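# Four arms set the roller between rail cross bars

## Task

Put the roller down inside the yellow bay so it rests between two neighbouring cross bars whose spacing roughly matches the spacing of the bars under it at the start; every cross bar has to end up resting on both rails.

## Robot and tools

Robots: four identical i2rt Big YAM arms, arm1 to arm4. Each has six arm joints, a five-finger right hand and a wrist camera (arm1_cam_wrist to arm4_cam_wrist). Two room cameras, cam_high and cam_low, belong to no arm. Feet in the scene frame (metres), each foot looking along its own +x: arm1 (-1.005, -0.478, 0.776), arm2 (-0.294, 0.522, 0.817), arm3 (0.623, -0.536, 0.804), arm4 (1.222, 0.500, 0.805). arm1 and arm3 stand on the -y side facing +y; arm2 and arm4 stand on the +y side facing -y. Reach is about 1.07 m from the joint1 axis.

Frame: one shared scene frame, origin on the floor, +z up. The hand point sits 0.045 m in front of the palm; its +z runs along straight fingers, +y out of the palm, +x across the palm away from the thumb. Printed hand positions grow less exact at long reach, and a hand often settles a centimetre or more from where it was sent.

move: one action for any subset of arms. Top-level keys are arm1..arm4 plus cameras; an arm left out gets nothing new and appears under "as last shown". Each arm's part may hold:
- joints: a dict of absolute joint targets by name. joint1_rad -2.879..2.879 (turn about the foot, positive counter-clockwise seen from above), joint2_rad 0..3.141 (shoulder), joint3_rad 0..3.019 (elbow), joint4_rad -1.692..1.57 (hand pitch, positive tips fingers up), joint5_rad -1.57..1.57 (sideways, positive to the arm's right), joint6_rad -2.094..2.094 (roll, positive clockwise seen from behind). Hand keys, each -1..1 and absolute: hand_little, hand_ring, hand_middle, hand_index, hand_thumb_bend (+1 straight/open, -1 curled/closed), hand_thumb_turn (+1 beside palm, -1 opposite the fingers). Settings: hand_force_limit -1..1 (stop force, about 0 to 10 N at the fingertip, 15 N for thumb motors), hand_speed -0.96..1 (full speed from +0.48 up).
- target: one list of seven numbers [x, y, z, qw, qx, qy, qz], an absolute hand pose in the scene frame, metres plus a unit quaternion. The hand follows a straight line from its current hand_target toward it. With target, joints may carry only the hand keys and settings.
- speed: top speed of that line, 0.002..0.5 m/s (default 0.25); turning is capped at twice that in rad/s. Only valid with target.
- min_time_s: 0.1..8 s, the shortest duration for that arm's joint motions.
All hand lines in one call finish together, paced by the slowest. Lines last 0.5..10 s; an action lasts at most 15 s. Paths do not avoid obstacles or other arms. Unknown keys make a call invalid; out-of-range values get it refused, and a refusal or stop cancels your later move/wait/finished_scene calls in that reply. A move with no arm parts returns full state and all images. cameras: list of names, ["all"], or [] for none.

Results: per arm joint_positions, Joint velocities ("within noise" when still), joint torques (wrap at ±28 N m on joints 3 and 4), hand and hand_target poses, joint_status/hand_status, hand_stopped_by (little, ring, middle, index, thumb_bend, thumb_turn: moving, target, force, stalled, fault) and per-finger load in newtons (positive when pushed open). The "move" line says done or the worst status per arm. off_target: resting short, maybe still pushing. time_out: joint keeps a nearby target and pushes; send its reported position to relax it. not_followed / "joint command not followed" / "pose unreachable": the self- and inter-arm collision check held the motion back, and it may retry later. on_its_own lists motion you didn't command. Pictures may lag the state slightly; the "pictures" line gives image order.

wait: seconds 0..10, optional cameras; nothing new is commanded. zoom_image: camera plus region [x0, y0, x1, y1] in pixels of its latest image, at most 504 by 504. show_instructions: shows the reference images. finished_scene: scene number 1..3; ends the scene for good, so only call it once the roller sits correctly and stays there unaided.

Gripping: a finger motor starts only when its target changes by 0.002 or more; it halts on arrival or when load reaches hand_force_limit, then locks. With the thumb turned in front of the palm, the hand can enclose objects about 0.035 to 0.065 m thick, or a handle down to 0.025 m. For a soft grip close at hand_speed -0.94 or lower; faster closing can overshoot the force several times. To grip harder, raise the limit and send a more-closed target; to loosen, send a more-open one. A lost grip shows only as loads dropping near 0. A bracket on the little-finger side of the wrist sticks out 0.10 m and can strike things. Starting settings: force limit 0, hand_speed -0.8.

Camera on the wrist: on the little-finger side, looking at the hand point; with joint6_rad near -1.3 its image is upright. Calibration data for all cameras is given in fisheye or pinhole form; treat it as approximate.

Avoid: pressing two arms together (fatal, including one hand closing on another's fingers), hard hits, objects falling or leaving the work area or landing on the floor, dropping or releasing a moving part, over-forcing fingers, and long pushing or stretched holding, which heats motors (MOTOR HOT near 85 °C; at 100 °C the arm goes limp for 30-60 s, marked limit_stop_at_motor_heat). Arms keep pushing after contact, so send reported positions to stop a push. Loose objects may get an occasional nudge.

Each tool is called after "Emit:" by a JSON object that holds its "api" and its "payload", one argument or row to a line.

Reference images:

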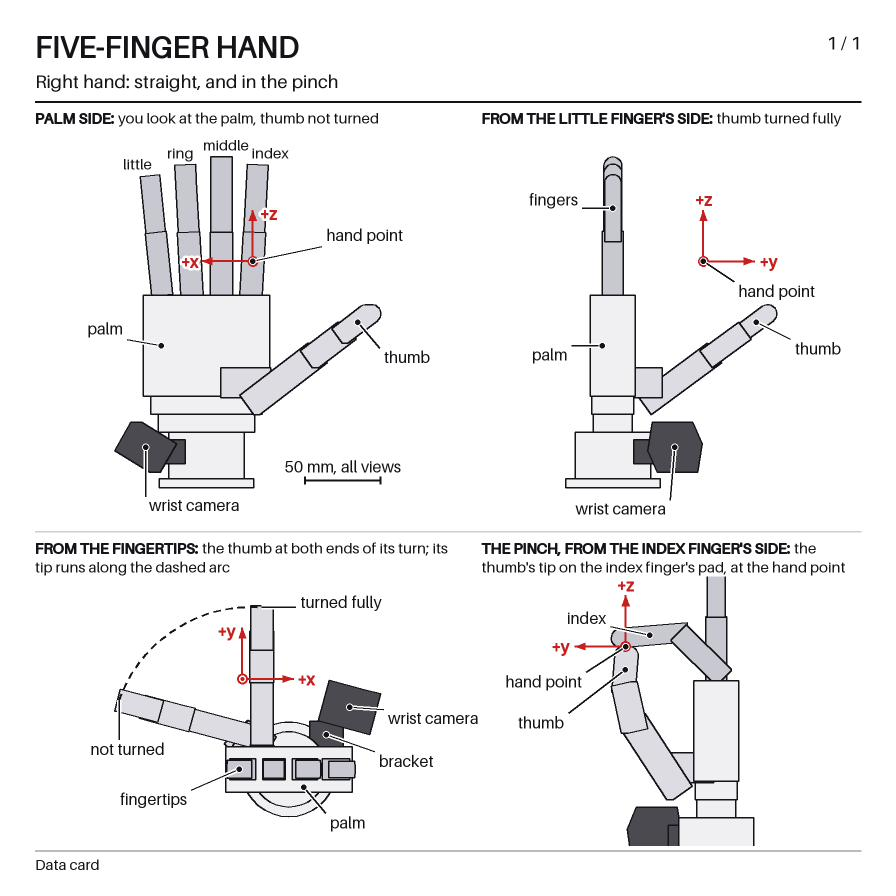

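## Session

Emit:
{"api": "move", "payload": {

}}

Emit:
{"api": "zoom_image", "payload": {
  "camera": "cam_high",
  "region": [300, 180, 540, 370]
}}

Scene clock: 0.00 s.
Joint torques (N m): no reading
Heat: arm1: hottest joint3_rad 36 °C; arm2: hottest joint3_rad 40 °C; arm3: hottest joint3_rad 41 °C; arm4: hottest joint3_rad 41 °C.
Joint velocities: within noise
arm1.joint_positions: joint1_rad=-0.158 joint2_rad=+0.550 joint3_rad=+1.395 joint4_rad=-1.175 joint5_rad=+0.238 joint6_rad=-1.394 hand_little=+1.000 hand_ring=+1.000 hand_middle=+1.000 hand_index=+1.000 hand_thumb_turn=+1.000 hand_thumb_bend=+1.000 hand_force_limit=+0.000 hand_speed=-0.800
arm1.joint_status: not commanded
arm1.hand_stopped_by: target,target,target,target,target,target
arm1.little_load_n: 0.0
arm1.ring_load_n: 0.0
arm1.middle_load_n: 0.0
arm1.index_load_n: 0.0
arm1.thumb_bend_load_n: 0.0
arm1.thumb_turn_load_n: 0.0
arm1.hand: x=-0.8578 y=-0.3062 z=+1.3309 quat_wxyz=(-0.308, +0.721, +0.364, +0.502) (m; scene frame)
arm1.hand_target: x=-0.8589 y=-0.3093 z=+1.3395 quat_wxyz=(-0.314, +0.717, +0.360, +0.508) (m; scene frame)
arm1.hand_status: not commanded
arm2.joint_positions: joint1_rad=-0.358 joint2_rad=+0.575 joint3_rad=+1.427 joint4_rad=-1.484 joint5_rad=-0.020 joint6_rad=-1.135 hand_little=+1.000 hand_ring=+1.000 hand_middle=+1.000 hand_index=+1.000 hand_thumb_turn=+1.000 hand_thumb_bend=+1.000 hand_force_limit=+0.000 hand_speed=-0.800
arm2.joint_status: not commanded
arm2.hand_stopped_by: target,target,target,target,target,target
arm2.little_load_n: -0.5
arm2.ring_load_n: 0.0
arm2.middle_load_n: 0.0
arm2.index_load_n: 0.0
arm2.thumb_bend_load_n: 0.0
arm2.thumb_turn_load_n: 0.0
arm2.hand: x=-0.4159 y=+0.3861 z=+1.2960 quat_wxyz=(+0.326, +0.276, -0.848, +0.314) (m; scene frame)
arm2.hand_target: x=-0.4153 y=+0.3871 z=+1.3039 quat_wxyz=(+0.332, +0.275, -0.843, +0.321) (m; scene frame)
arm2.hand_status: not commanded
arm3.joint_positions: joint1_rad=+0.164 joint2_rad=+0.562 joint3_rad=+1.354 joint4_rad=-1.244 joint5_rad=+0.243 joint6_rad=-1.142 hand_little=+1.000 hand_ring=+1.000 hand_middle=+1.000 hand_index=+1.000 hand_thumb_turn=+1.000 hand_thumb_bend=+1.000 hand_force_limit=+0.000 hand_speed=-0.800
arm3.joint_status: not commanded
arm3.hand_stopped_by: target,target,target,target,target,target
arm3.little_load_n: 0.0
arm3.ring_load_n: 0.0
arm3.middle_load_n: 0.0
arm3.index_load_n: 0.0
arm3.thumb_bend_load_n: 0.0
arm3.thumb_turn_load_n: 0.0
arm3.hand: x=+0.6456 y=-0.3113 z=+1.3086 quat_wxyz=(-0.448, +0.669, +0.512, +0.300) (m; scene frame)
arm3.hand_target: x=+0.6463 y=-0.3127 z=+1.3219 quat_wxyz=(-0.460, +0.664, +0.505, +0.304) (m; scene frame)
arm3.hand_status: not commanded
arm4.joint_positions: joint1_rad=-0.134 joint2_rad=+0.630 joint3_rad=+1.417 joint4_rad=-1.455 joint5_rad=+0.218 joint6_rad=-1.219 hand_little=+1.000 hand_ring=+1.000 hand_middle=+1.000 hand_index=+1.000 hand_thumb_turn=+1.000 hand_thumb_bend=+1.000 hand_force_limit=+0.000 hand_speed=-0.800
arm4.joint_status: not commanded
arm4.hand_stopped_by: target,target,target,target,target,target
arm4.little_load_n: 0.0
arm4.ring_load_n: 0.0
arm4.middle_load_n: 0.0
arm4.index_load_n: 0.0
arm4.thumb_bend_load_n: 0.0
arm4.thumb_turn_load_n: 0.0
arm4.hand: x=+1.1176 y=+0.3104 z=+1.2861 quat_wxyz=(+0.333, +0.448, -0.778, +0.290) (m; scene frame)
arm4.hand_target: x=+1.1176 y=+0.3114 z=+1.2944 quat_wxyz=(+0.338, +0.444, -0.774, +0.298) (m; scene frame)
arm4.hand_status: not commanded
pictures: arm1_cam_wrist, arm2_cam_wrist, arm3_cam_wrist, arm4_cam_wrist, cam_high, cam_low
camera_calibration:
arm1_cam_wrist: T_world_to_cam=[[0.869547, -0.469028, 0.154599, 0.39898], [-0.271707, -0.715771, -0.643309, 0.403237], [0.412388, 0.517382, -0.749835, 1.62588], [0, 0, 0, 1]] pos_world=[-0.907863, -0.365444, 1.41687]
arm2_cam_wrist: T_world_to_cam=[[-0.78193, 0.606725, -0.143075, -0.380705], [0.615426, 0.714842, -0.332042, 0.404643], [-0.0991822, -0.347686, -0.932351, 1.41207], [0, 0, 0, 1]] pos_world=[-0.40666, 0.432684, 1.39644]
arm3_cam_wrist: T_world_to_cam=[[0.999157, 0.015491, -0.0380191, -0.593995], [-0.0103276, -0.801453, -0.597969, 0.544672], [-0.0397337, 0.597857, -0.800617, 1.36775], [0, 0, 0, 1]] pos_world=[0.653465, -0.371989, 1.39816]
arm4_cam_wrist: T_world_to_cam=[[-0.9608, 0.25297, 0.113447, 0.838482], [0.185541, 0.890758, -0.414879, 0.0555342], [-0.206006, -0.377566, -0.902776, 1.62358], [0, 0, 0, 1]] pos_world=[1.12978, 0.351433, 1.39365]

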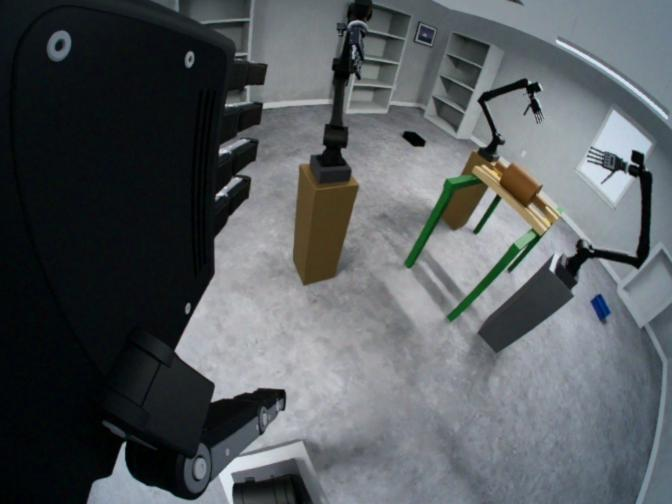

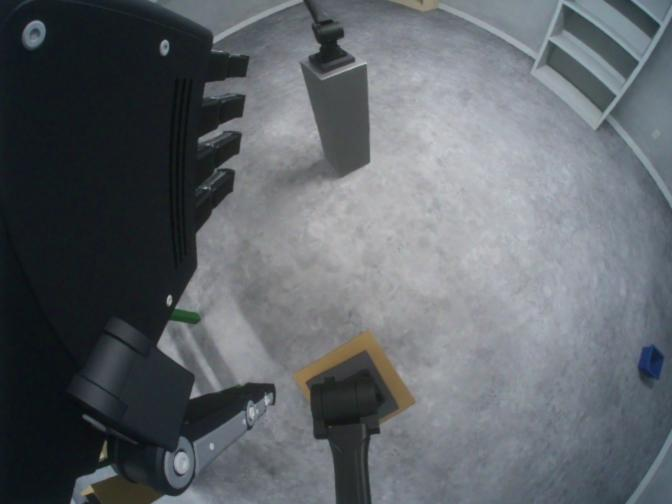

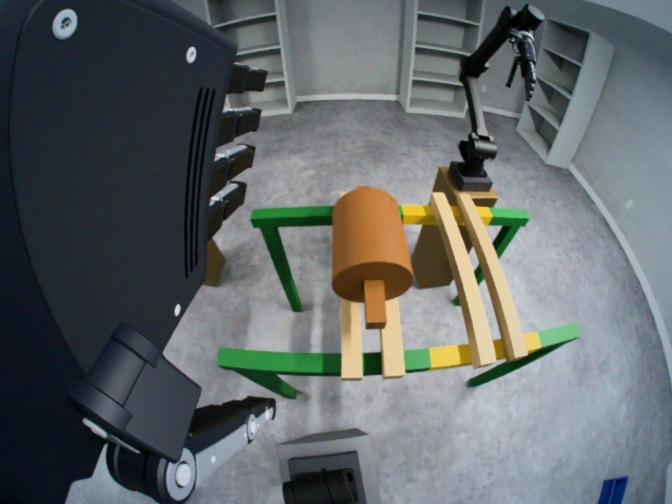

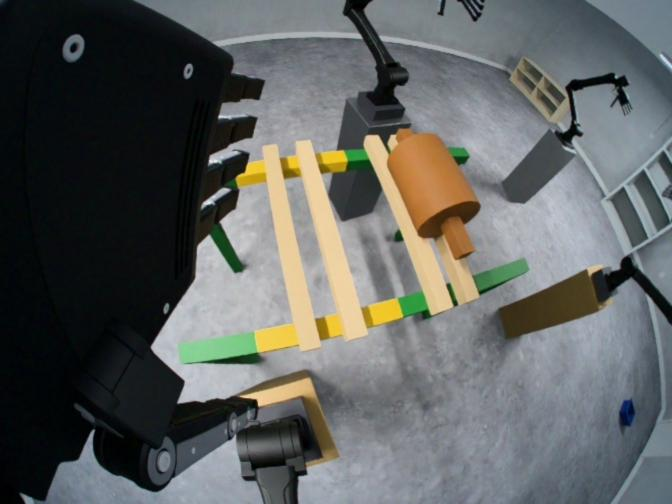

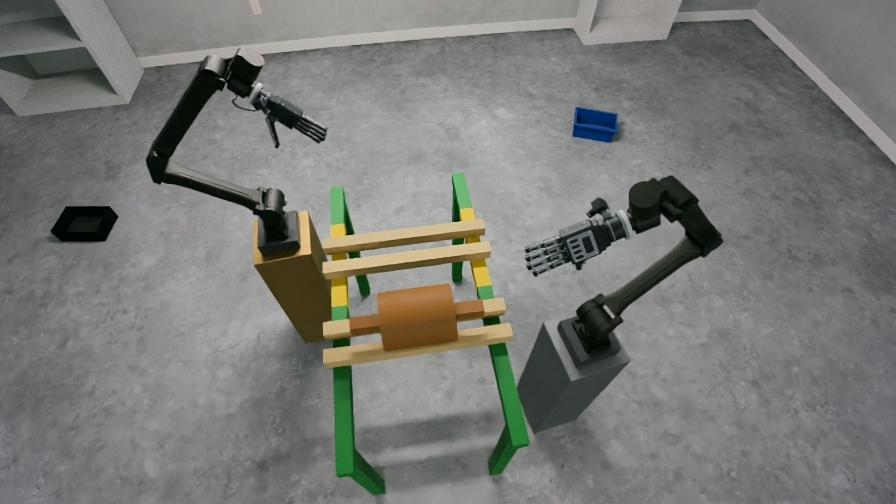

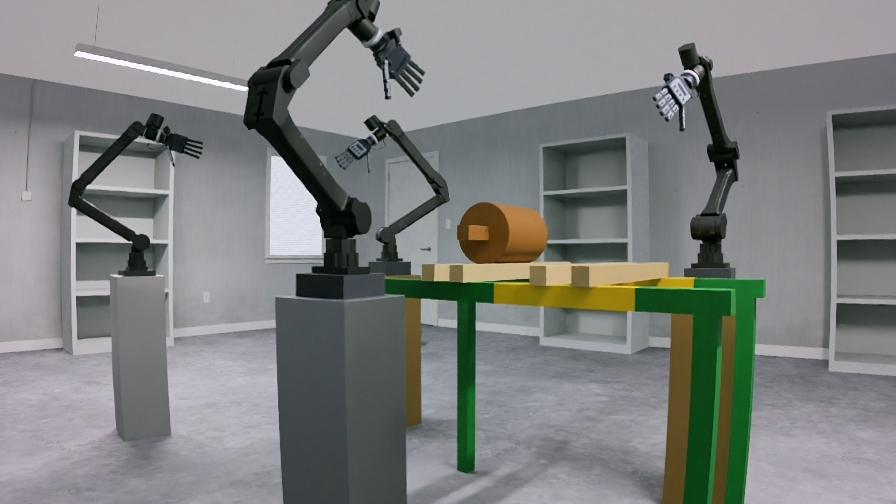

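Scaled by 2.100 from the camera's 896x504 image, which has a finer 1280x720 frame.

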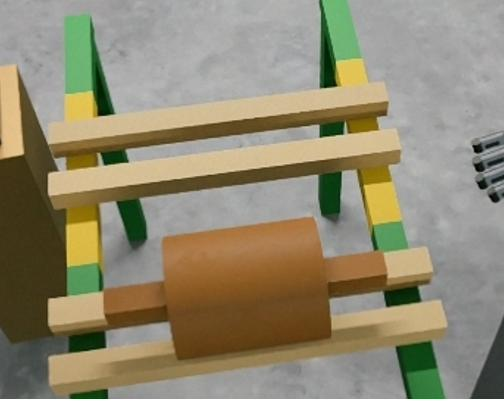

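Emit:
{"api": "zoom_image", "payload": {
  "camera": "cam_high",
  "region": [310, 210, 420, 290]
}}

Emit:
{"api": "zoom_image", "payload": {
  "camera": "cam_high",
  "region": [410, 210, 520, 290]
}}

Emit:
{"api": "zoom_image", "payload": {
  "camera": "cam_high",
  "region": [310, 295, 420, 375]
}}

Emit:
{"api": "zoom_image", "payload": {
  "camera": "cam_high",
  "region": [410, 295, 520, 375]
}}

Scaled by 4.582 from the camera's 896x504 image, which has a finer 1280x720 frame.

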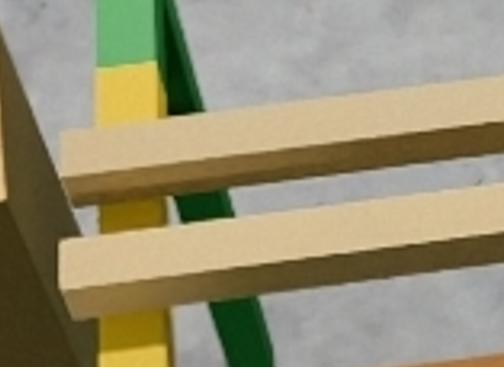

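Scaled by 4.582 from the camera's 896x504 image, which has a finer 1280x720 frame.

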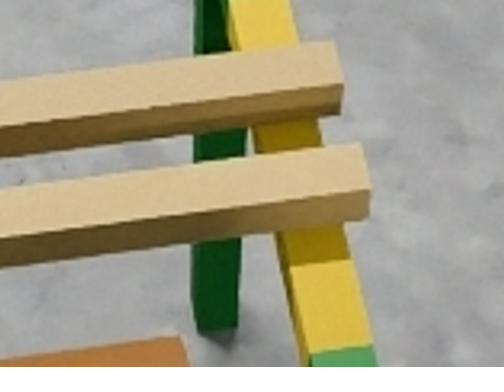

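Scaled by 4.582 from the camera's 896x504 image, which has a finer 1280x720 frame.

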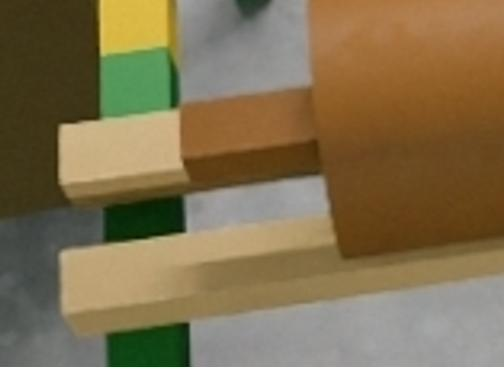

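Scaled by 4.582 from the camera's 896x504 image, which has a finer 1280x720 frame.

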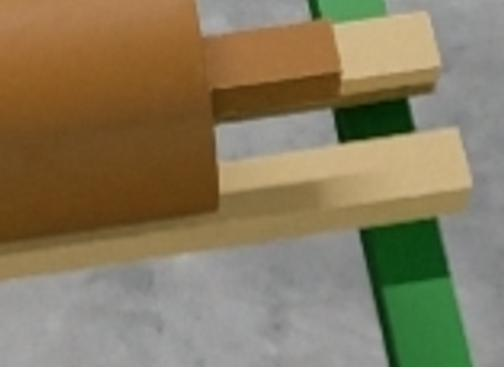

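Emit:
{"api": "move", "payload": {
  "arm4": {"joints": {"joint6_rad": 1.4, "joint5_rad": 0, "hand_thumb_turn": -1}, "min_time_s": 3},
  "arm3": {"joints": {"joint6_rad": 1.4, "joint5_rad": 0, "hand_thumb_turn": -1}, "min_time_s": 3}
}}

Emit:
{"api": "move", "payload": {
  "arm4": {"target": [1.215, 0.15, 1.08, 0, 0.7071, 0.7071, 0], "speed": 0.25},
  "arm3": {"target": [0.70, -0.25, 1.15, -0.183, 0.683, -0.683, 0.183], "speed": 0.25}
}}

Emit:
{"api": "move", "payload": {
  "arm4": {"target": [1.22, -0.035, 0.99, 0, 0.7071, 0.7071, 0], "speed": 0.2},
  "cameras": ["cam_high", "arm4_cam_wrist", "arm3_cam_wrist"]
}}

Scene clock: 55.07 s.
Joint torques (N m): arm1=[-0.32 3.19 8.8 2.07 0.2 -0.15] | arm2=[0.21 1.14 8.46 1.47 -0.11 0.19] | arm3=[0.91 3.14 8.72 2.24 -0.18 0.21] | arm4=[-0.62 2.96 8.35 1.55 -0.26 0.11]
Heat: arm1: hottest joint3_rad 42 °C; arm2: hottest joint3_rad 46 °C; arm3: hottest joint3_rad 48 °C; arm4: hottest joint3_rad 48 °C.
move: arm3 done; arm4 done
Joint velocities: within noise
arm1, arm2: as last shown
arm2.little_load_n: 0.0
arm2.thumb_bend_load_n: -0.5
arm3.joint_positions: joint1_rad=+0.164 joint2_rad=+0.562 joint3_rad=+1.354 joint4_rad=-1.244 joint5_rad=+0.002 joint6_rad=+1.390 hand_little=+1.000 hand_ring=+1.000 hand_middle=+1.000 hand_index=+1.000 hand_thumb_turn=-1.000 hand_thumb_bend=+1.000 hand_force_limit=+0.000 hand_speed=-0.800
arm3.joint_status: all done
arm3.hand_stopped_by: target,target,target,target,target,target
arm3.little_load_n: 0.0
arm3.ring_load_n: 0.0
arm3.middle_load_n: 0.0
arm3.index_load_n: 0.0
arm3.thumb_bend_load_n: 0.0
arm3.thumb_turn_load_n: 0.0
arm3.hand: x=+0.4881 y=-0.3165 z=+1.3691 quat_wxyz=(-0.347, +0.726, -0.432, -0.407) (m; scene frame)
arm3.hand_target: x=+0.4890 y=-0.3196 z=+1.3845 quat_wxyz=(-0.352, +0.717, -0.431, -0.419) (m; scene frame)
arm3.hand_status: not commanded
arm4.joint_positions: joint1_rad=-0.134 joint2_rad=+0.630 joint3_rad=+1.417 joint4_rad=-1.455 joint5_rad=+0.002 joint6_rad=+1.392 hand_little=+1.000 hand_ring=+1.000 hand_middle=+1.000 hand_index=+1.000 hand_thumb_turn=-1.000 hand_thumb_bend=+1.000 hand_force_limit=+0.000 hand_speed=-0.800
arm4.joint_status: all done
arm4.hand_stopped_by: target,target,target,target,target,target
arm4.little_load_n: 0.0
arm4.ring_load_n: 0.0
arm4.middle_load_n: 0.0
arm4.index_load_n: 0.0
arm4.thumb_bend_load_n: 0.0
arm4.thumb_turn_load_n: 0.0
arm4.hand: x=+1.2645 y=+0.2464 z=+1.3328 quat_wxyz=(-0.271, -0.601, -0.671, +0.340) (m; scene frame)
arm4.hand_target: x=+1.2647 y=+0.2481 z=+1.3427 quat_wxyz=(-0.279, -0.600, -0.665, +0.346) (m; scene frame)
arm4.hand_status: not commanded
pictures: none

Scene clock: 58.50 s.
Joint torques (N m): arm1=[-0.38 3.25 8.81 2.07 0.21 -0.14] | arm2=[0.21 1.14 8.44 1.46 -0.12 0.19] | arm3=[0.44 -3.78 7.24 0.51 0.53 0.2] | arm4=[-1.73 -4.66 7.84 -0.21 -0.1 0.05]
Heat: arm1: hottest joint3_rad 42 °C; arm2: hottest joint3_rad 47 °C; arm3: hottest joint3_rad 49 °C; arm4: hottest joint3_rad 48 °C.
move: arm3 off_target; arm4 done
Joint velocities: within noise
arm1, arm2: as last shown
arm2.thumb_bend_load_n: 0.0
arm3.joint_positions: joint1_rad=-0.283 joint2_rad=+0.961 joint3_rad=+1.317 joint4_rad=-1.697 joint5_rad=+0.494 joint6_rad=+1.332 hand_little=+1.000 hand_ring=+1.000 hand_middle=+1.000 hand_index=+1.000 hand_thumb_turn=-1.000 hand_thumb_bend=+1.000 hand_force_limit=+0.000 hand_speed=-0.800
arm3.joint_status: not commanded
arm3.hand_stopped_by: target,target,target,target,target,target
arm3.little_load_n: 0.0
arm3.ring_load_n: 0.0
arm3.middle_load_n: 0.0
arm3.index_load_n: 0.0
arm3.thumb_bend_load_n: 0.0
arm3.thumb_turn_load_n: 0.0
arm3.hand: x=+0.6980 y=-0.2472 z=+1.1520 quat_wxyz=(-0.226, +0.701, -0.663, +0.130) (m; scene frame)
arm3.hand_target: x=+0.7006 y=-0.2498 z=+1.1493 quat_wxyz=(-0.222, +0.697, -0.669, +0.135) (m; scene frame)
arm3.hand_status: off_target (0.004 m and 8.4 deg from the pose sent, 0.312 m and 77.4 deg at the start; a joint's target at an end of its range on 51 of 103 steps)
arm4.joint_positions: joint1_rad=-0.247 joint2_rad=+1.181 joint3_rad=+1.288 joint4_rad=-1.655 joint5_rad=+0.008 joint6_rad=+1.375 hand_little=+1.000 hand_ring=+1.000 hand_middle=+1.000 hand_index=+1.000 hand_thumb_turn=-1.000 hand_thumb_bend=+1.000 hand_force_limit=+0.000 hand_speed=-0.800
arm4.joint_status: not commanded
arm4.hand_stopped_by: target,target,target,target,target,target
arm4.little_load_n: 0.0
arm4.ring_load_n: 0.0
arm4.middle_load_n: -0.5
arm4.index_load_n: 0.0
arm4.thumb_bend_load_n: -0.5
arm4.thumb_turn_load_n: 0.0
arm4.hand: x=+1.2207 y=+0.1485 z=+1.0829 quat_wxyz=(-0.006, -0.700, -0.714, +0.006) (m; scene frame)
arm4.hand_target: x=+1.2152 y=+0.1500 z=+1.0800 quat_wxyz=(+0.000, -0.707, -0.707, +0.000) (m; scene frame)
arm4.hand_status: done (0.007 m and 1.5 deg from the pose sent, 0.275 m and 51.9 deg at the start)
pictures: none

Scene clock: 60.43 s.
Joint torques (N m): arm1=[-0.26 3.19 8.83 2.1 0.2 -0.14] | arm2=[0.21 1.14 8.44 1.47 -0.12 0.19] | arm3=[0.5 -3.78 7.24 0.5 0.53 0.19] | arm4=[0.67 -10.87 10.93 0.23 -0.12 0.1]
Heat: arm1: hottest joint3_rad 42 °C; arm2: hottest joint3_rad 47 °C; arm3: hottest joint3_rad 49 °C; arm4: hottest joint3_rad 48 °C.
move: arm4 off_target
Joint velocities: within noise
arm1, arm2, arm3: as last shown
arm1.thumb_bend_load_n: -0.5
arm3.thumb_bend_load_n: 0.5
arm3.hand: x=+0.6980 y=-0.2472 z=+1.1521 quat_wxyz=(-0.226, +0.701, -0.663, +0.130) (m; scene frame)
arm4.joint_positions: joint1_rad=-0.200 joint2_rad=+1.655 joint3_rad=+1.509 joint4_rad=-1.452 joint5_rad=+0.008 joint6_rad=+1.448 hand_little=+1.000 hand_ring=+1.000 hand_middle=+1.000 hand_index=+1.000 hand_thumb_turn=-1.000 hand_thumb_bend=+1.000 hand_force_limit=+0.000 hand_speed=-0.800
arm4.joint_status: not commanded
arm4.hand_stopped_by: target,target,target,target,target,target
arm4.little_load_n: 0.0
arm4.ring_load_n: 0.0
arm4.middle_load_n: 0.0
arm4.index_load_n: 0.0
arm4.thumb_bend_load_n: 0.0
arm4.thumb_turn_load_n: 0.0
arm4.hand: x=+1.2149 y=-0.0190 z=+0.9801 quat_wxyz=(+0.009, -0.709, -0.705, -0.014) (m; scene frame)
arm4.hand_target: x=+1.2201 y=-0.0344 z=+0.9902 quat_wxyz=(+0.000, -0.707, -0.707, +0.000) (m; scene frame)
arm4.hand_status: off_target (0.019 m and 1.9 deg from the pose sent, 0.206 m and 1.5 deg at the start)
pictures: arm3_cam_wrist, arm4_cam_wrist, cam_high
camera_calibration:
arm3_cam_wrist: T_world_to_cam=[[-0.828666, -0.287778, -0.4801, 1.05689], [-0.498774, 0.76891, 0.400003, 0.0824023], [0.254041, 0.57093, -0.780706, 0.971565], [0, 0, 0, 1]] pos_world=[0.67009, -0.313906, 1.23296]
arm4_cam_wrist: T_world_to_cam=[[0.947857, 0.317537, 0.027137, -1.18304], [0.274597, -0.856953, 0.436151, -0.771535], [0.16175, -0.405958, -0.899464, 0.792399], [0, 0, 0, 1]] pos_world=[1.20504, 0.0361698, 1.08134]

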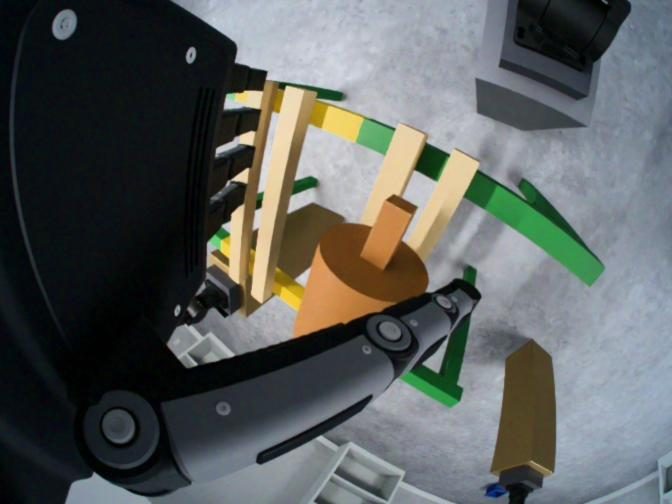

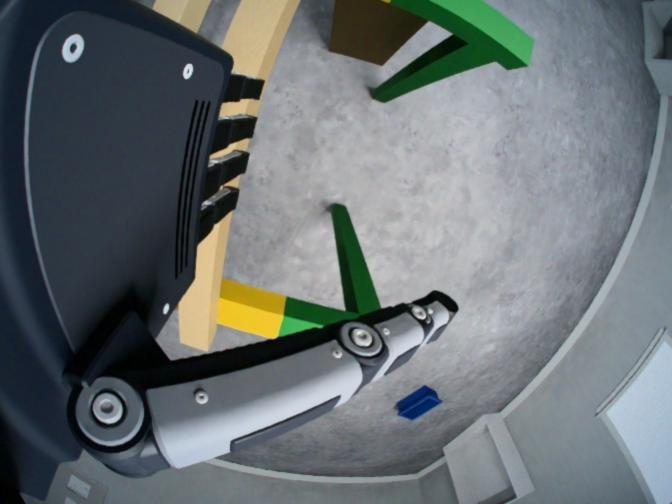

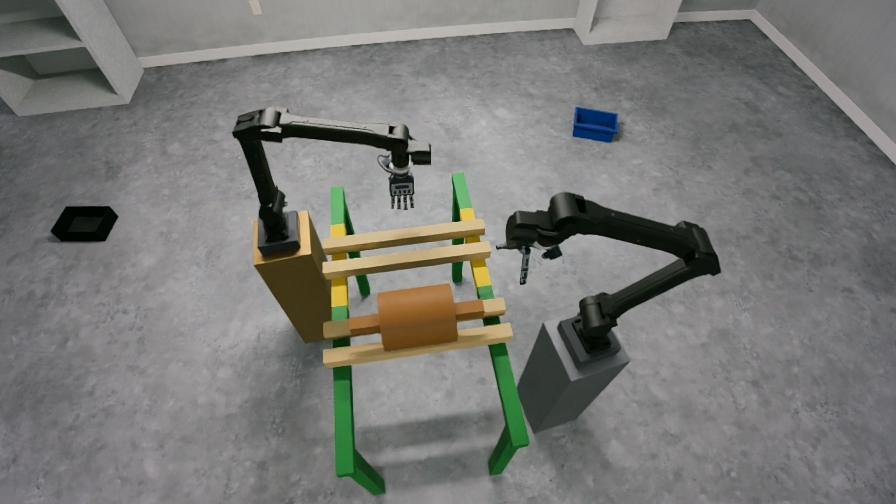

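Emit:
{"api": "move", "payload": {
  "arm4": {"target": [1.222, -0.05, 0.862, 0, 0.7071, 0.7071, 0], "speed": 0.15},
  "cameras": ["cam_high", "cam_low"]
}}

Emit:
{"api": "zoom_image", "payload": {
  "camera": "cam_high",
  "region": [370, 190, 450, 250]
}}

Scene clock: 72.87 s.
Joint torques (N m): arm1=[-0.32 3.25 8.84 2.09 0.2 -0.15] | arm2=[0.21 1.14 8.47 1.48 -0.11 0.19] | arm3=[0.44 -3.66 7.24 0.49 0.54 0.18] | arm4=[0.85 -11.75 7.21 0.51 -0.11 0.1]
Heat: arm1: hottest joint3_rad 42 °C; arm2: hottest joint3_rad 47 °C; arm3: hottest joint3_rad 48 °C; arm4: hottest joint3_rad 50 °C.
move: arm4 off_target
Joint velocities: within noise
arm1, arm2, arm3: as last shown
arm1.index_load_n: 0.5
arm1.thumb_bend_load_n: 0.0
arm3.thumb_bend_load_n: 0.0
arm4.joint_positions: joint1_rad=-0.196 joint2_rad=+1.781 joint3_rad=+1.372 joint4_rad=-1.154 joint5_rad=+0.008 joint6_rad=+1.452 hand_little=+1.000 hand_ring=+1.000 hand_middle=+1.000 hand_index=+1.000 hand_thumb_turn=-1.000 hand_thumb_bend=+1.000 hand_force_limit=+0.000 hand_speed=-0.800
arm4.joint_status: not commanded
arm4.hand_stopped_by: target,target,target,target,target,target
arm4.little_load_n: 0.0
arm4.ring_load_n: 0.0
arm4.middle_load_n: 0.0
arm4.index_load_n: 0.0
arm4.thumb_bend_load_n: 0.0
arm4.thumb_turn_load_n: 0.0
arm4.hand: x=+1.2141 y=-0.0469 z=+0.8692 quat_wxyz=(-0.002, -0.710, -0.705, +0.001) (m; scene frame)
arm4.hand_target: x=+1.2221 y=-0.0497 z=+0.8620 quat_wxyz=(+0.000, -0.707, -0.707, +0.000) (m; scene frame)
arm4.hand_status: off_target (0.011 m and 0.5 deg from the pose sent, 0.122 m and 1.9 deg at the start)
pictures: cam_high, cam_low

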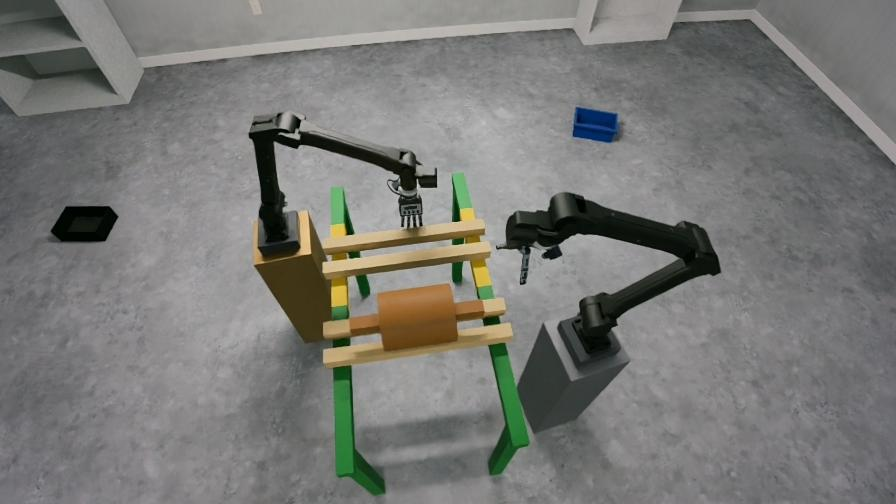

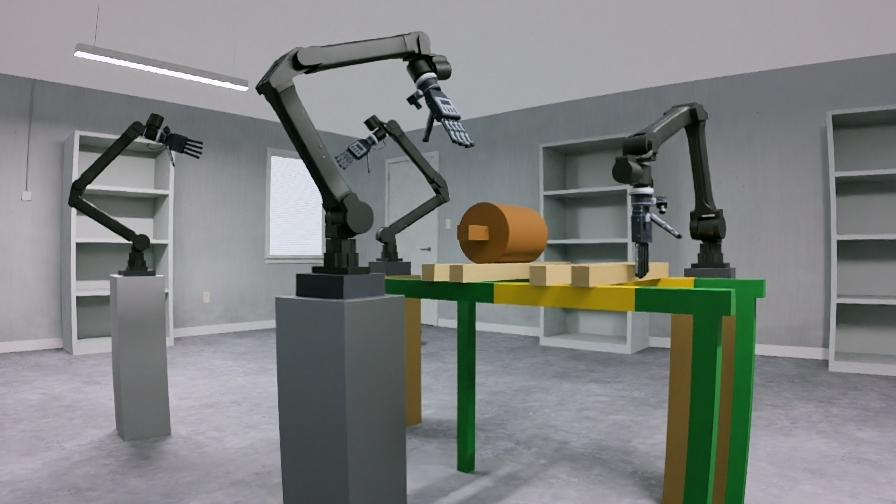

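Scaled by 6.300 from the camera's 896x504 image, which has a finer 1280x720 frame.

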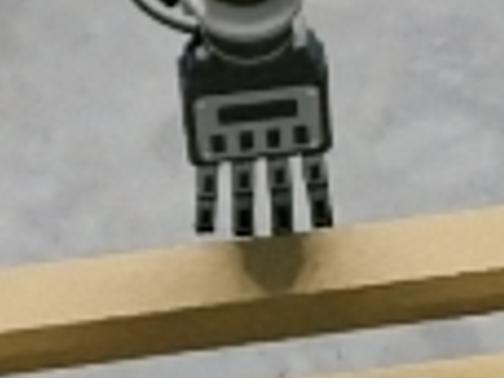

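Emit:
{"api": "move", "payload": {
  "arm4": {"target": [1.173, -0.05, 0.86, 0, 0.7071, 0.7071, 0], "speed": 0.04},
  "cameras": ["cam_high"]
}}

Emit:
{"api": "zoom_image", "payload": {
  "camera": "cam_high",
  "region": [310, 210, 420, 290]
}}

Emit:
{"api": "zoom_image", "payload": {
  "camera": "cam_high",
  "region": [410, 210, 520, 290]
}}

Scene clock: 81.97 s.
Joint torques (N m): arm1=[-0.26 3.37 8.84 2.09 0.19 -0.15] | arm2=[0.26 1.2 8.46 1.47 -0.11 0.19] | arm3=[0.44 -3.72 7.24 0.5 0.53 0.19] | arm4=[-2.43 -11.22 8.95 0.38 0.1 -0.11]
Heat: arm1: hottest joint3_rad 43 °C; arm2: hottest joint3_rad 47 °C; arm3: hottest joint3_rad 48 °C; arm4: hottest joint3_rad 50 °C.
move: arm4 off_target
Joint velocities: within noise
arm1, arm2, arm3: as last shown
arm1.index_load_n: 0.0
arm2.index_load_n: 0.5
arm3.index_load_n: -0.5
arm4.joint_positions: joint1_rad=-0.246 joint2_rad=+1.792 joint3_rad=+1.372 joint4_rad=-1.154 joint5_rad=+0.003 joint6_rad=+1.381 hand_little=+1.000 hand_ring=+1.000 hand_middle=+1.000 hand_index=+1.000 hand_thumb_turn=-1.000 hand_thumb_bend=+1.000 hand_force_limit=+0.000 hand_speed=-0.800
arm4.joint_status: not commanded
arm4.hand_stopped_by: target,target,target,target,target,target
arm4.little_load_n: -0.5
arm4.ring_load_n: -1.0
arm4.middle_load_n: 0.0
arm4.index_load_n: 0.0
arm4.thumb_bend_load_n: 0.0
arm4.thumb_turn_load_n: 0.0
arm4.hand: x=+1.1905 y=-0.0411 z=+0.8636 quat_wxyz=(+0.000, -0.702, -0.712, -0.005) (m; scene frame)
arm4.hand_target: x=+1.1730 y=-0.0493 z=+0.8601 quat_wxyz=(+0.000, -0.707, -0.707, +0.000) (m; scene frame)
arm4.hand_status: off_target (0.020 m and 1.0 deg from the pose sent, 0.042 m and 0.5 deg at the start)
pictures: cam_high

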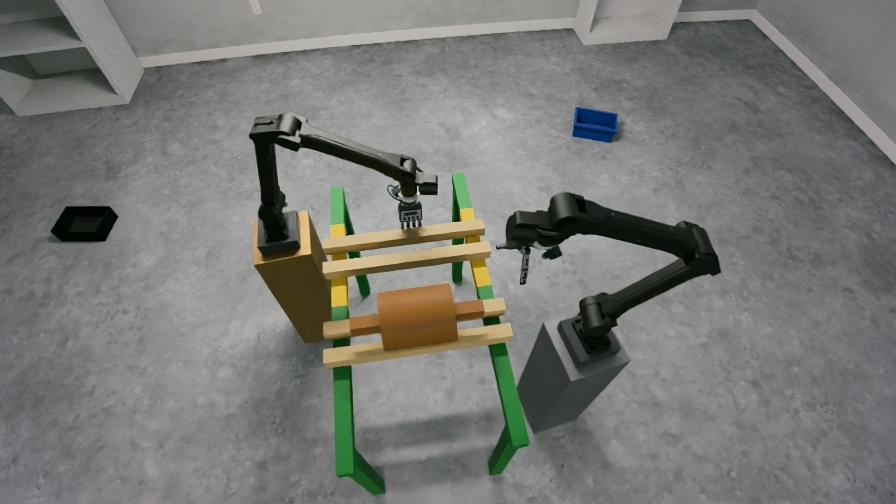

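Scaled by 4.582 from the camera's 896x504 image, which has a finer 1280x720 frame.

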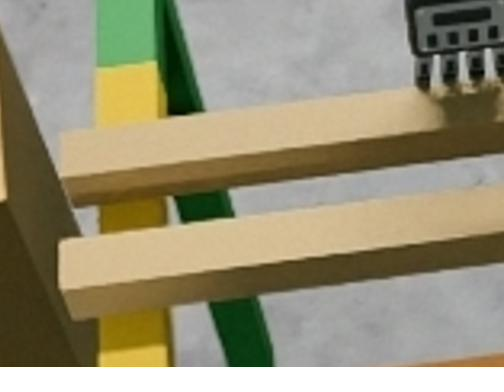

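Scaled by 4.582 from the camera's 896x504 image, which has a finer 1280x720 frame.

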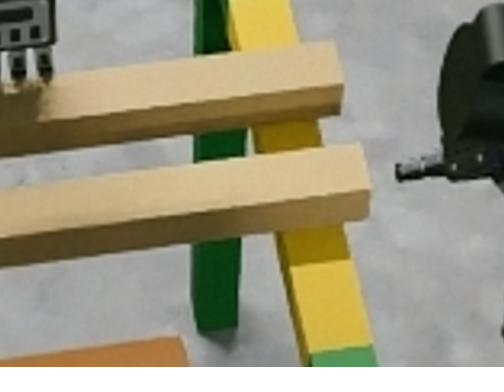

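Emit:
{"api": "move", "payload": {
  "arm4": {"target": [1.158, -0.05, 0.86, 0, 0.7071, 0.7071, 0], "speed": 0.03},
  "cameras": ["cam_high"]
}}

Emit:
{"api": "zoom_image", "payload": {
  "camera": "cam_high",
  "region": [310, 210, 420, 290]
}}

Emit:
{"api": "zoom_image", "payload": {
  "camera": "cam_high",
  "region": [410, 210, 520, 290]
}}

Scene clock: 88.43 s.
Joint torques (N m): arm1=[-0.26 3.25 8.84 2.09 0.2 -0.15] | arm2=[0.21 1.14 8.44 1.47 -0.11 0.19] | arm3=[0.38 -3.66 7.25 0.5 0.53 0.19] | arm4=[-2.26 -11.34 9.78 0.23 0.17 -0.16]
Heat: arm1: hottest joint3_rad 43 °C; arm2: hottest joint3_rad 48 °C; arm3: hottest joint3_rad 48 °C; arm4: hottest joint3_rad 50 °C.
move: arm4 off_target
Joint velocities: within noise
arm1, arm2, arm3: as last shown
arm2.index_load_n: 0.0
arm4.joint_positions: joint1_rad=-0.276 joint2_rad=+1.799 joint3_rad=+1.372 joint4_rad=-1.154 joint5_rad=+0.002 joint6_rad=+1.354 hand_little=+1.000 hand_ring=+1.000 hand_middle=+1.000 hand_index=+1.000 hand_thumb_turn=-1.000 hand_thumb_bend=+1.000 hand_force_limit=+0.000 hand_speed=-0.800
arm4.joint_status: not commanded
arm4.hand_stopped_by: target,target,target,target,target,target
arm4.little_load_n: 0.0
arm4.ring_load_n: -1.0
arm4.middle_load_n: 0.0
arm4.index_load_n: 0.0
arm4.thumb_bend_load_n: 0.0
arm4.thumb_turn_load_n: 0.0
arm4.hand: x=+1.1753 y=-0.0378 z=+0.8598 quat_wxyz=(+0.001, -0.703, -0.711, -0.009) (m; scene frame)
arm4.hand_target: x=+1.1580 y=-0.0492 z=+0.8601 quat_wxyz=(+0.000, -0.707, -0.707, +0.000) (m; scene frame)
arm4.hand_status: off_target (0.021 m and 1.2 deg from the pose sent, 0.034 m and 1.0 deg at the start)
pictures: cam_high

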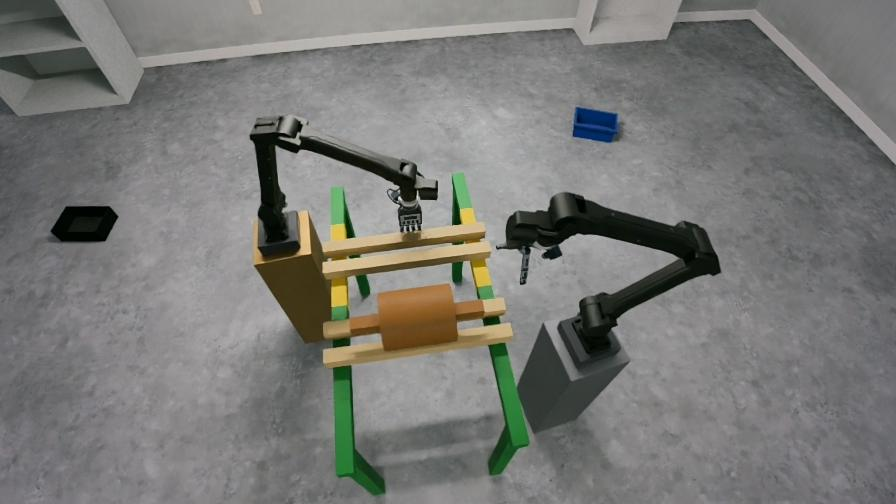

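Scaled by 4.582 from the camera's 896x504 image, which has a finer 1280x720 frame.

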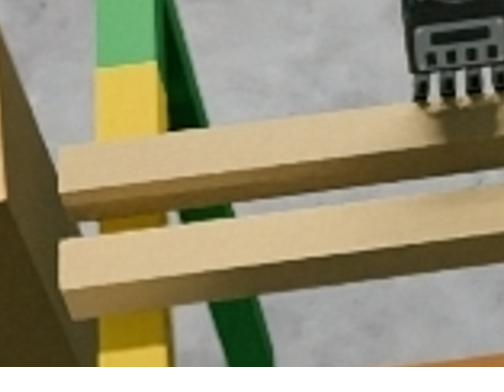

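Scaled by 4.582 from the camera's 896x504 image, which has a finer 1280x720 frame.

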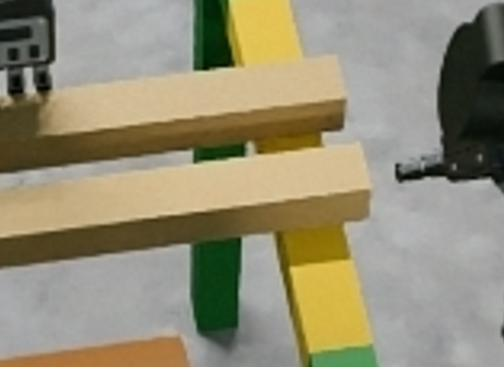

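Emit:
{"api": "move", "payload": {
  "arm4": {"target": [1.175, -0.05, 0.96, 0, 0.7071, 0.7071, 0], "speed": 0.12}
}}

Emit:
{"api": "move", "payload": {
  "arm4": {"target": [1.091, -0.055, 0.965, 0, 0.7071, 0.7071, 0], "speed": 0.1},
  "cameras": ["cam_high", "cam_low", "arm3_cam_wrist"]
}}

Emit:
{"api": "zoom_image", "payload": {
  "camera": "cam_low",
  "region": [510, 170, 680, 300]
}}

Scene clock: 116.03 s.
Joint torques (N m): arm1=[-0.32 3.37 8.84 2.03 0.2 -0.15] | arm2=[0.21 1.2 8.44 1.47 -0.12 0.19] | arm3=[0.38 -3.78 7.21 0.53 0.53 0.18] | arm4=[0.26 -12.92 10.76 -0.29 -0.11 0.11]
Heat: arm1: hottest joint3_rad 43 °C; arm2: hottest joint3_rad 48 °C; arm3: hottest joint3_rad 48 °C; arm4: hottest joint3_rad 52 °C.
move: arm4 off_target
Joint velocities: within noise
arm1, arm2, arm3: as last shown
arm3.index_load_n: 0.0
arm4.joint_positions: joint1_rad=-0.276 joint2_rad=+1.736 joint3_rad=+1.521 joint4_rad=-1.380 joint5_rad=+0.008 joint6_rad=+1.365 hand_little=+1.000 hand_ring=+1.000 hand_middle=+1.000 hand_index=+1.000 hand_thumb_turn=-1.000 hand_thumb_bend=+1.000 hand_force_limit=+0.000 hand_speed=-0.800
arm4.joint_status: not commanded
arm4.hand_stopped_by: target,target,target,target,target,target
arm4.little_load_n: 0.0
arm4.ring_load_n: 0.0
arm4.middle_load_n: 0.0
arm4.index_load_n: 0.0
arm4.thumb_bend_load_n: 0.0
arm4.thumb_turn_load_n: 0.0
arm4.hand: x=+1.1731 y=-0.0375 z=+0.9445 quat_wxyz=(+0.008, -0.707, -0.707, -0.013) (m; scene frame)
arm4.hand_target: x=+1.1751 y=-0.0493 z=+0.9601 quat_wxyz=(+0.000, -0.707, -0.707, +0.000) (m; scene frame)
arm4.hand_status: off_target (0.020 m and 1.8 deg from the pose sent, 0.101 m and 1.2 deg at the start)
pictures: none

Scene clock: 117.67 s.
Joint torques (N m): arm1=[-0.26 3.25 8.84 2.06 0.2 -0.14] | arm2=[0.15 1.14 8.44 1.46 -0.12 0.19] | arm3=[0.38 -3.66 7.23 0.49 0.53 0.19] | arm4=[-1.26 -12.1 11.04 -0.23 -0.17 -0.05]
Heat: arm1: hottest joint3_rad 43 °C; arm2: hottest joint3_rad 48 °C; arm3: hottest joint3_rad 48 °C; arm4: hottest joint3_rad 52 °C.
move: arm4 off_target
Joint velocities: within noise
arm1.joint_positions: joint1_rad=-0.158 joint2_rad=+0.550 joint3_rad=+1.395 joint4_rad=-1.175 joint5_rad=+0.238 joint6_rad=-1.394 hand_little=+1.000 hand_ring=+1.000 hand_middle=+1.000 hand_index=+1.000 hand_thumb_turn=+1.000 hand_thumb_bend=+1.000 hand_force_limit=+0.000 hand_speed=-0.800
arm1.joint_status: not commanded
arm1.hand_stopped_by: target,target,target,target,target,target
arm1.little_load_n: 0.0
arm1.ring_load_n: 0.0
arm1.middle_load_n: 0.5
arm1.index_load_n: 0.0
arm1.thumb_bend_load_n: 0.0
arm1.thumb_turn_load_n: 0.0
arm1.hand: x=-0.8578 y=-0.3062 z=+1.3309 quat_wxyz=(-0.308, +0.721, +0.364, +0.502) (m; scene frame)
arm1.hand_target: x=-0.8589 y=-0.3093 z=+1.3395 quat_wxyz=(-0.314, +0.717, +0.360, +0.508) (m; scene frame)
arm1.hand_status: not commanded
arm2.joint_positions: joint1_rad=-0.358 joint2_rad=+0.575 joint3_rad=+1.427 joint4_rad=-1.484 joint5_rad=-0.020 joint6_rad=-1.135 hand_little=+1.000 hand_ring=+1.000 hand_middle=+1.000 hand_index=+1.000 hand_thumb_turn=+1.000 hand_thumb_bend=+1.000 hand_force_limit=+0.000 hand_speed=-0.800
arm2.joint_status: not commanded
arm2.hand_stopped_by: target,target,target,target,target,target
arm2.little_load_n: 0.0
arm2.ring_load_n: 0.0
arm2.middle_load_n: 0.0
arm2.index_load_n: 0.0
arm2.thumb_bend_load_n: 0.0
arm2.thumb_turn_load_n: 0.0
arm2.hand: x=-0.4159 y=+0.3861 z=+1.2960 quat_wxyz=(+0.326, +0.276, -0.848, +0.314) (m; scene frame)
arm2.hand_target: x=-0.4153 y=+0.3871 z=+1.3039 quat_wxyz=(+0.332, +0.275, -0.843, +0.321) (m; scene frame)
arm2.hand_status: not commanded
arm3: as last shown
arm3.thumb_bend_load_n: 0.5
arm4.joint_positions: joint1_rad=-0.403 joint2_rad=+1.784 joint3_rad=+1.630 joint4_rad=-1.420 joint5_rad=+0.009 joint6_rad=+1.237 hand_little=+1.000 hand_ring=+1.000 hand_middle=+1.000 hand_index=+1.000 hand_thumb_turn=-1.000 hand_thumb_bend=+1.000 hand_force_limit=+0.000 hand_speed=-0.800
arm4.joint_status: not commanded
arm4.hand_stopped_by: target,target,target,target,target,target
arm4.little_load_n: 0.0
arm4.ring_load_n: 0.0
arm4.middle_load_n: 0.0
arm4.index_load_n: 0.0
arm4.thumb_bend_load_n: 0.0
arm4.thumb_turn_load_n: 0.0
arm4.hand: x=+1.1008 y=-0.0455 z=+0.9604 quat_wxyz=(+0.002, -0.706, -0.708, -0.005) (m; scene frame)
arm4.hand_target: x=+1.0910 y=-0.0545 z=+0.9649 quat_wxyz=(+0.000, -0.707, -0.707, +0.000) (m; scene frame)
arm4.hand_status: off_target (0.014 m and 0.6 deg from the pose sent, 0.086 m and 1.8 deg at the start)
pictures: arm3_cam_wrist, cam_high, cam_low
camera_calibration:
arm3_cam_wrist: T_world_to_cam=[[-0.828666, -0.287778, -0.4801, 1.05689], [-0.498774, 0.76891, 0.400003, 0.0824023], [0.254041, 0.57093, -0.780706, 0.971565], [0, 0, 0, 1]] pos_world=[0.67009, -0.313906, 1.23296]

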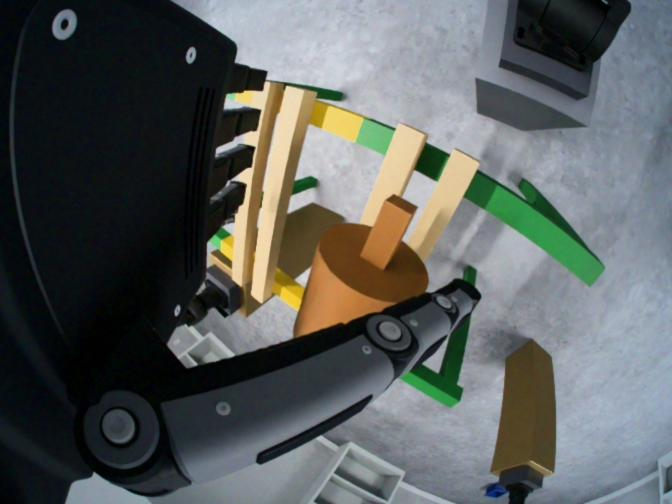

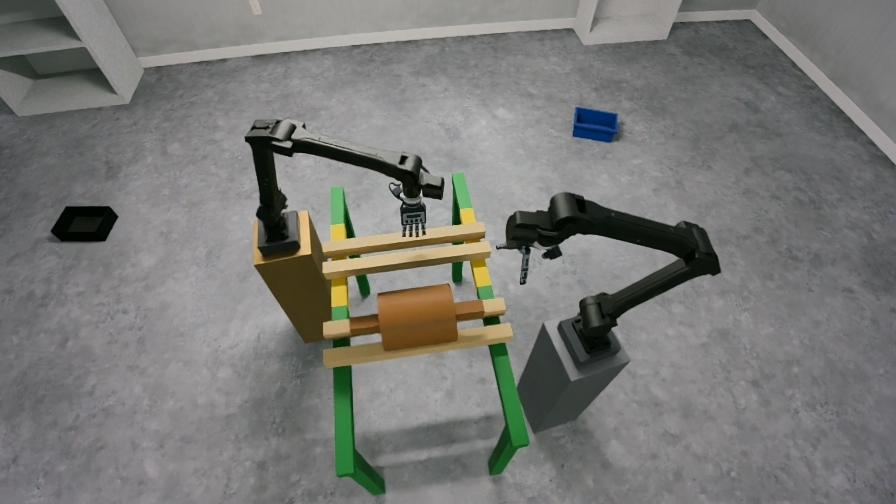

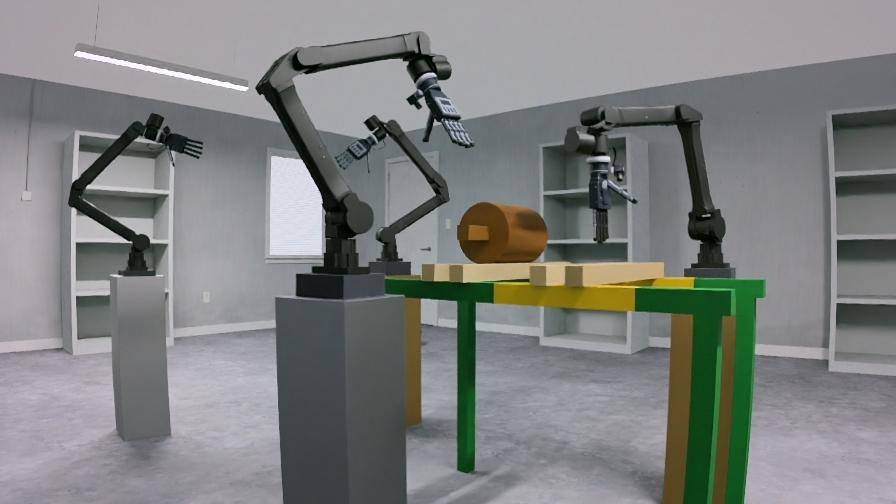

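Scaled by 2.965 from the camera's 896x504 image, which has a finer 1280x720 frame.

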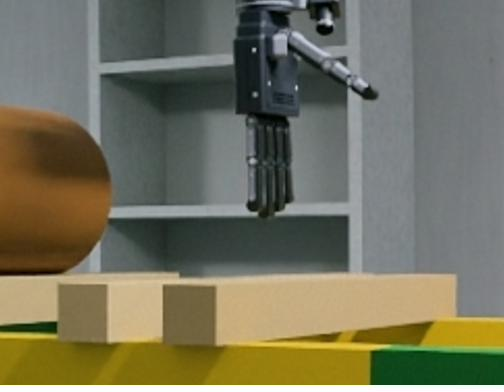

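Emit:
{"api": "move", "payload": {
  "arm4": {"target": [1.091, -0.055, 0.903, 0, 0.7071, 0.7071, 0], "speed": 0.1},
  "cameras": ["cam_high", "arm4_cam_wrist"]
}}

Emit:
{"api": "zoom_image", "payload": {
  "camera": "cam_high",
  "region": [370, 200, 450, 260]
}}

Scene clock: 125.27 s.
Joint torques (N m): arm1=[-0.26 3.08 8.83 2.06 0.2 -0.15] | arm2=[0.21 1.14 8.44 1.47 -0.11 0.19] | arm3=[0.38 -3.84 7.21 0.51 0.52 0.18] | arm4=[-1.38 -12.81 7.58 0.43 -0.18 -0.07]
Heat: arm1: hottest joint3_rad 43 °C; arm2: hottest joint3_rad 48 °C; arm3: hottest joint3_rad 48 °C; arm4: hottest joint3_rad 52 °C.
move: arm4 off_target
Joint velocities: within noise
arm1, arm2, arm3: as last shown
arm1.middle_load_n: 0.0
arm3.thumb_bend_load_n: 0.0
arm4.joint_positions: joint1_rad=-0.403 joint2_rad=+1.827 joint3_rad=+1.557 joint4_rad=-1.291 joint5_rad=+0.009 joint6_rad=+1.235 hand_little=+1.000 hand_ring=+1.000 hand_middle=+1.000 hand_index=+1.000 hand_thumb_turn=-1.000 hand_thumb_bend=+1.000 hand_force_limit=+0.000 hand_speed=-0.800
arm4.joint_status: not commanded
arm4.hand_stopped_by: target,target,target,target,target,target
arm4.little_load_n: 0.0
arm4.ring_load_n: 0.0
arm4.middle_load_n: 0.0
arm4.index_load_n: 0.5
arm4.thumb_bend_load_n: 0.0
arm4.thumb_turn_load_n: 0.0
arm4.hand: x=+1.0983 y=-0.0543 z=+0.9109 quat_wxyz=(-0.001, -0.706, -0.708, +0.002) (m; scene frame)
arm4.hand_target: x=+1.0910 y=-0.0548 z=+0.9031 quat_wxyz=(+0.000, -0.707, -0.707, +0.000) (m; scene frame)
arm4.hand_status: off_target (0.011 m and 0.3 deg from the pose sent, 0.059 m and 0.6 deg at the start)
pictures: arm4_cam_wrist, cam_high
camera_calibration:
arm4_cam_wrist: T_world_to_cam=[[0.945006, 0.326942, 0.00848009, -1.03869], [0.285752, -0.838008, 0.464854, -0.776921], [0.159087, -0.436867, -0.885347, 0.723161], [0, 0, 0, 1]] pos_world=[1.08853, 0.0044499, 1.01021]

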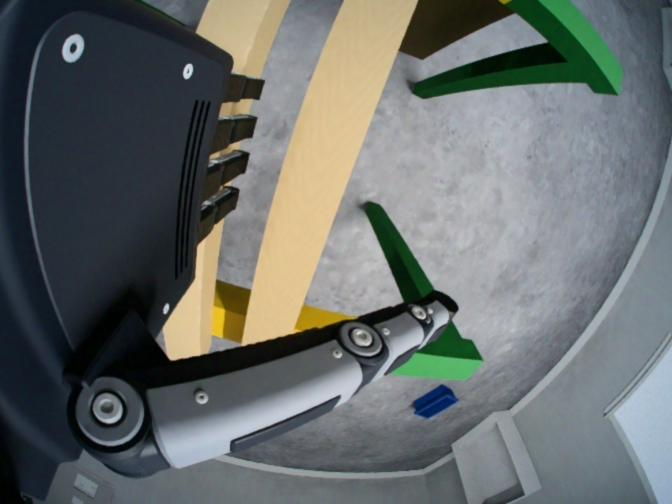

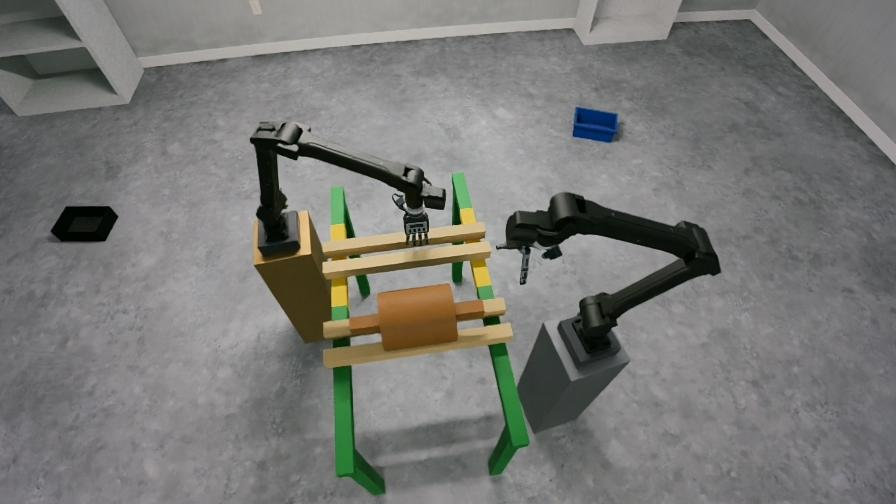

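Scaled by 6.300 from the camera's 896x504 image, which has a finer 1280x720 frame.

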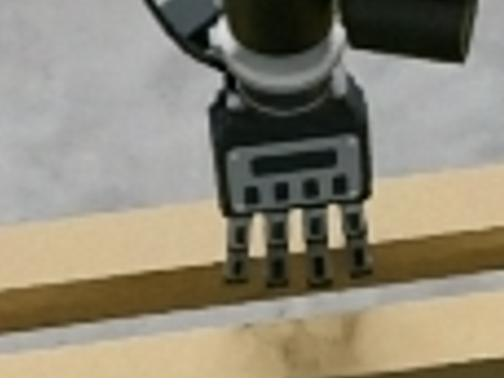

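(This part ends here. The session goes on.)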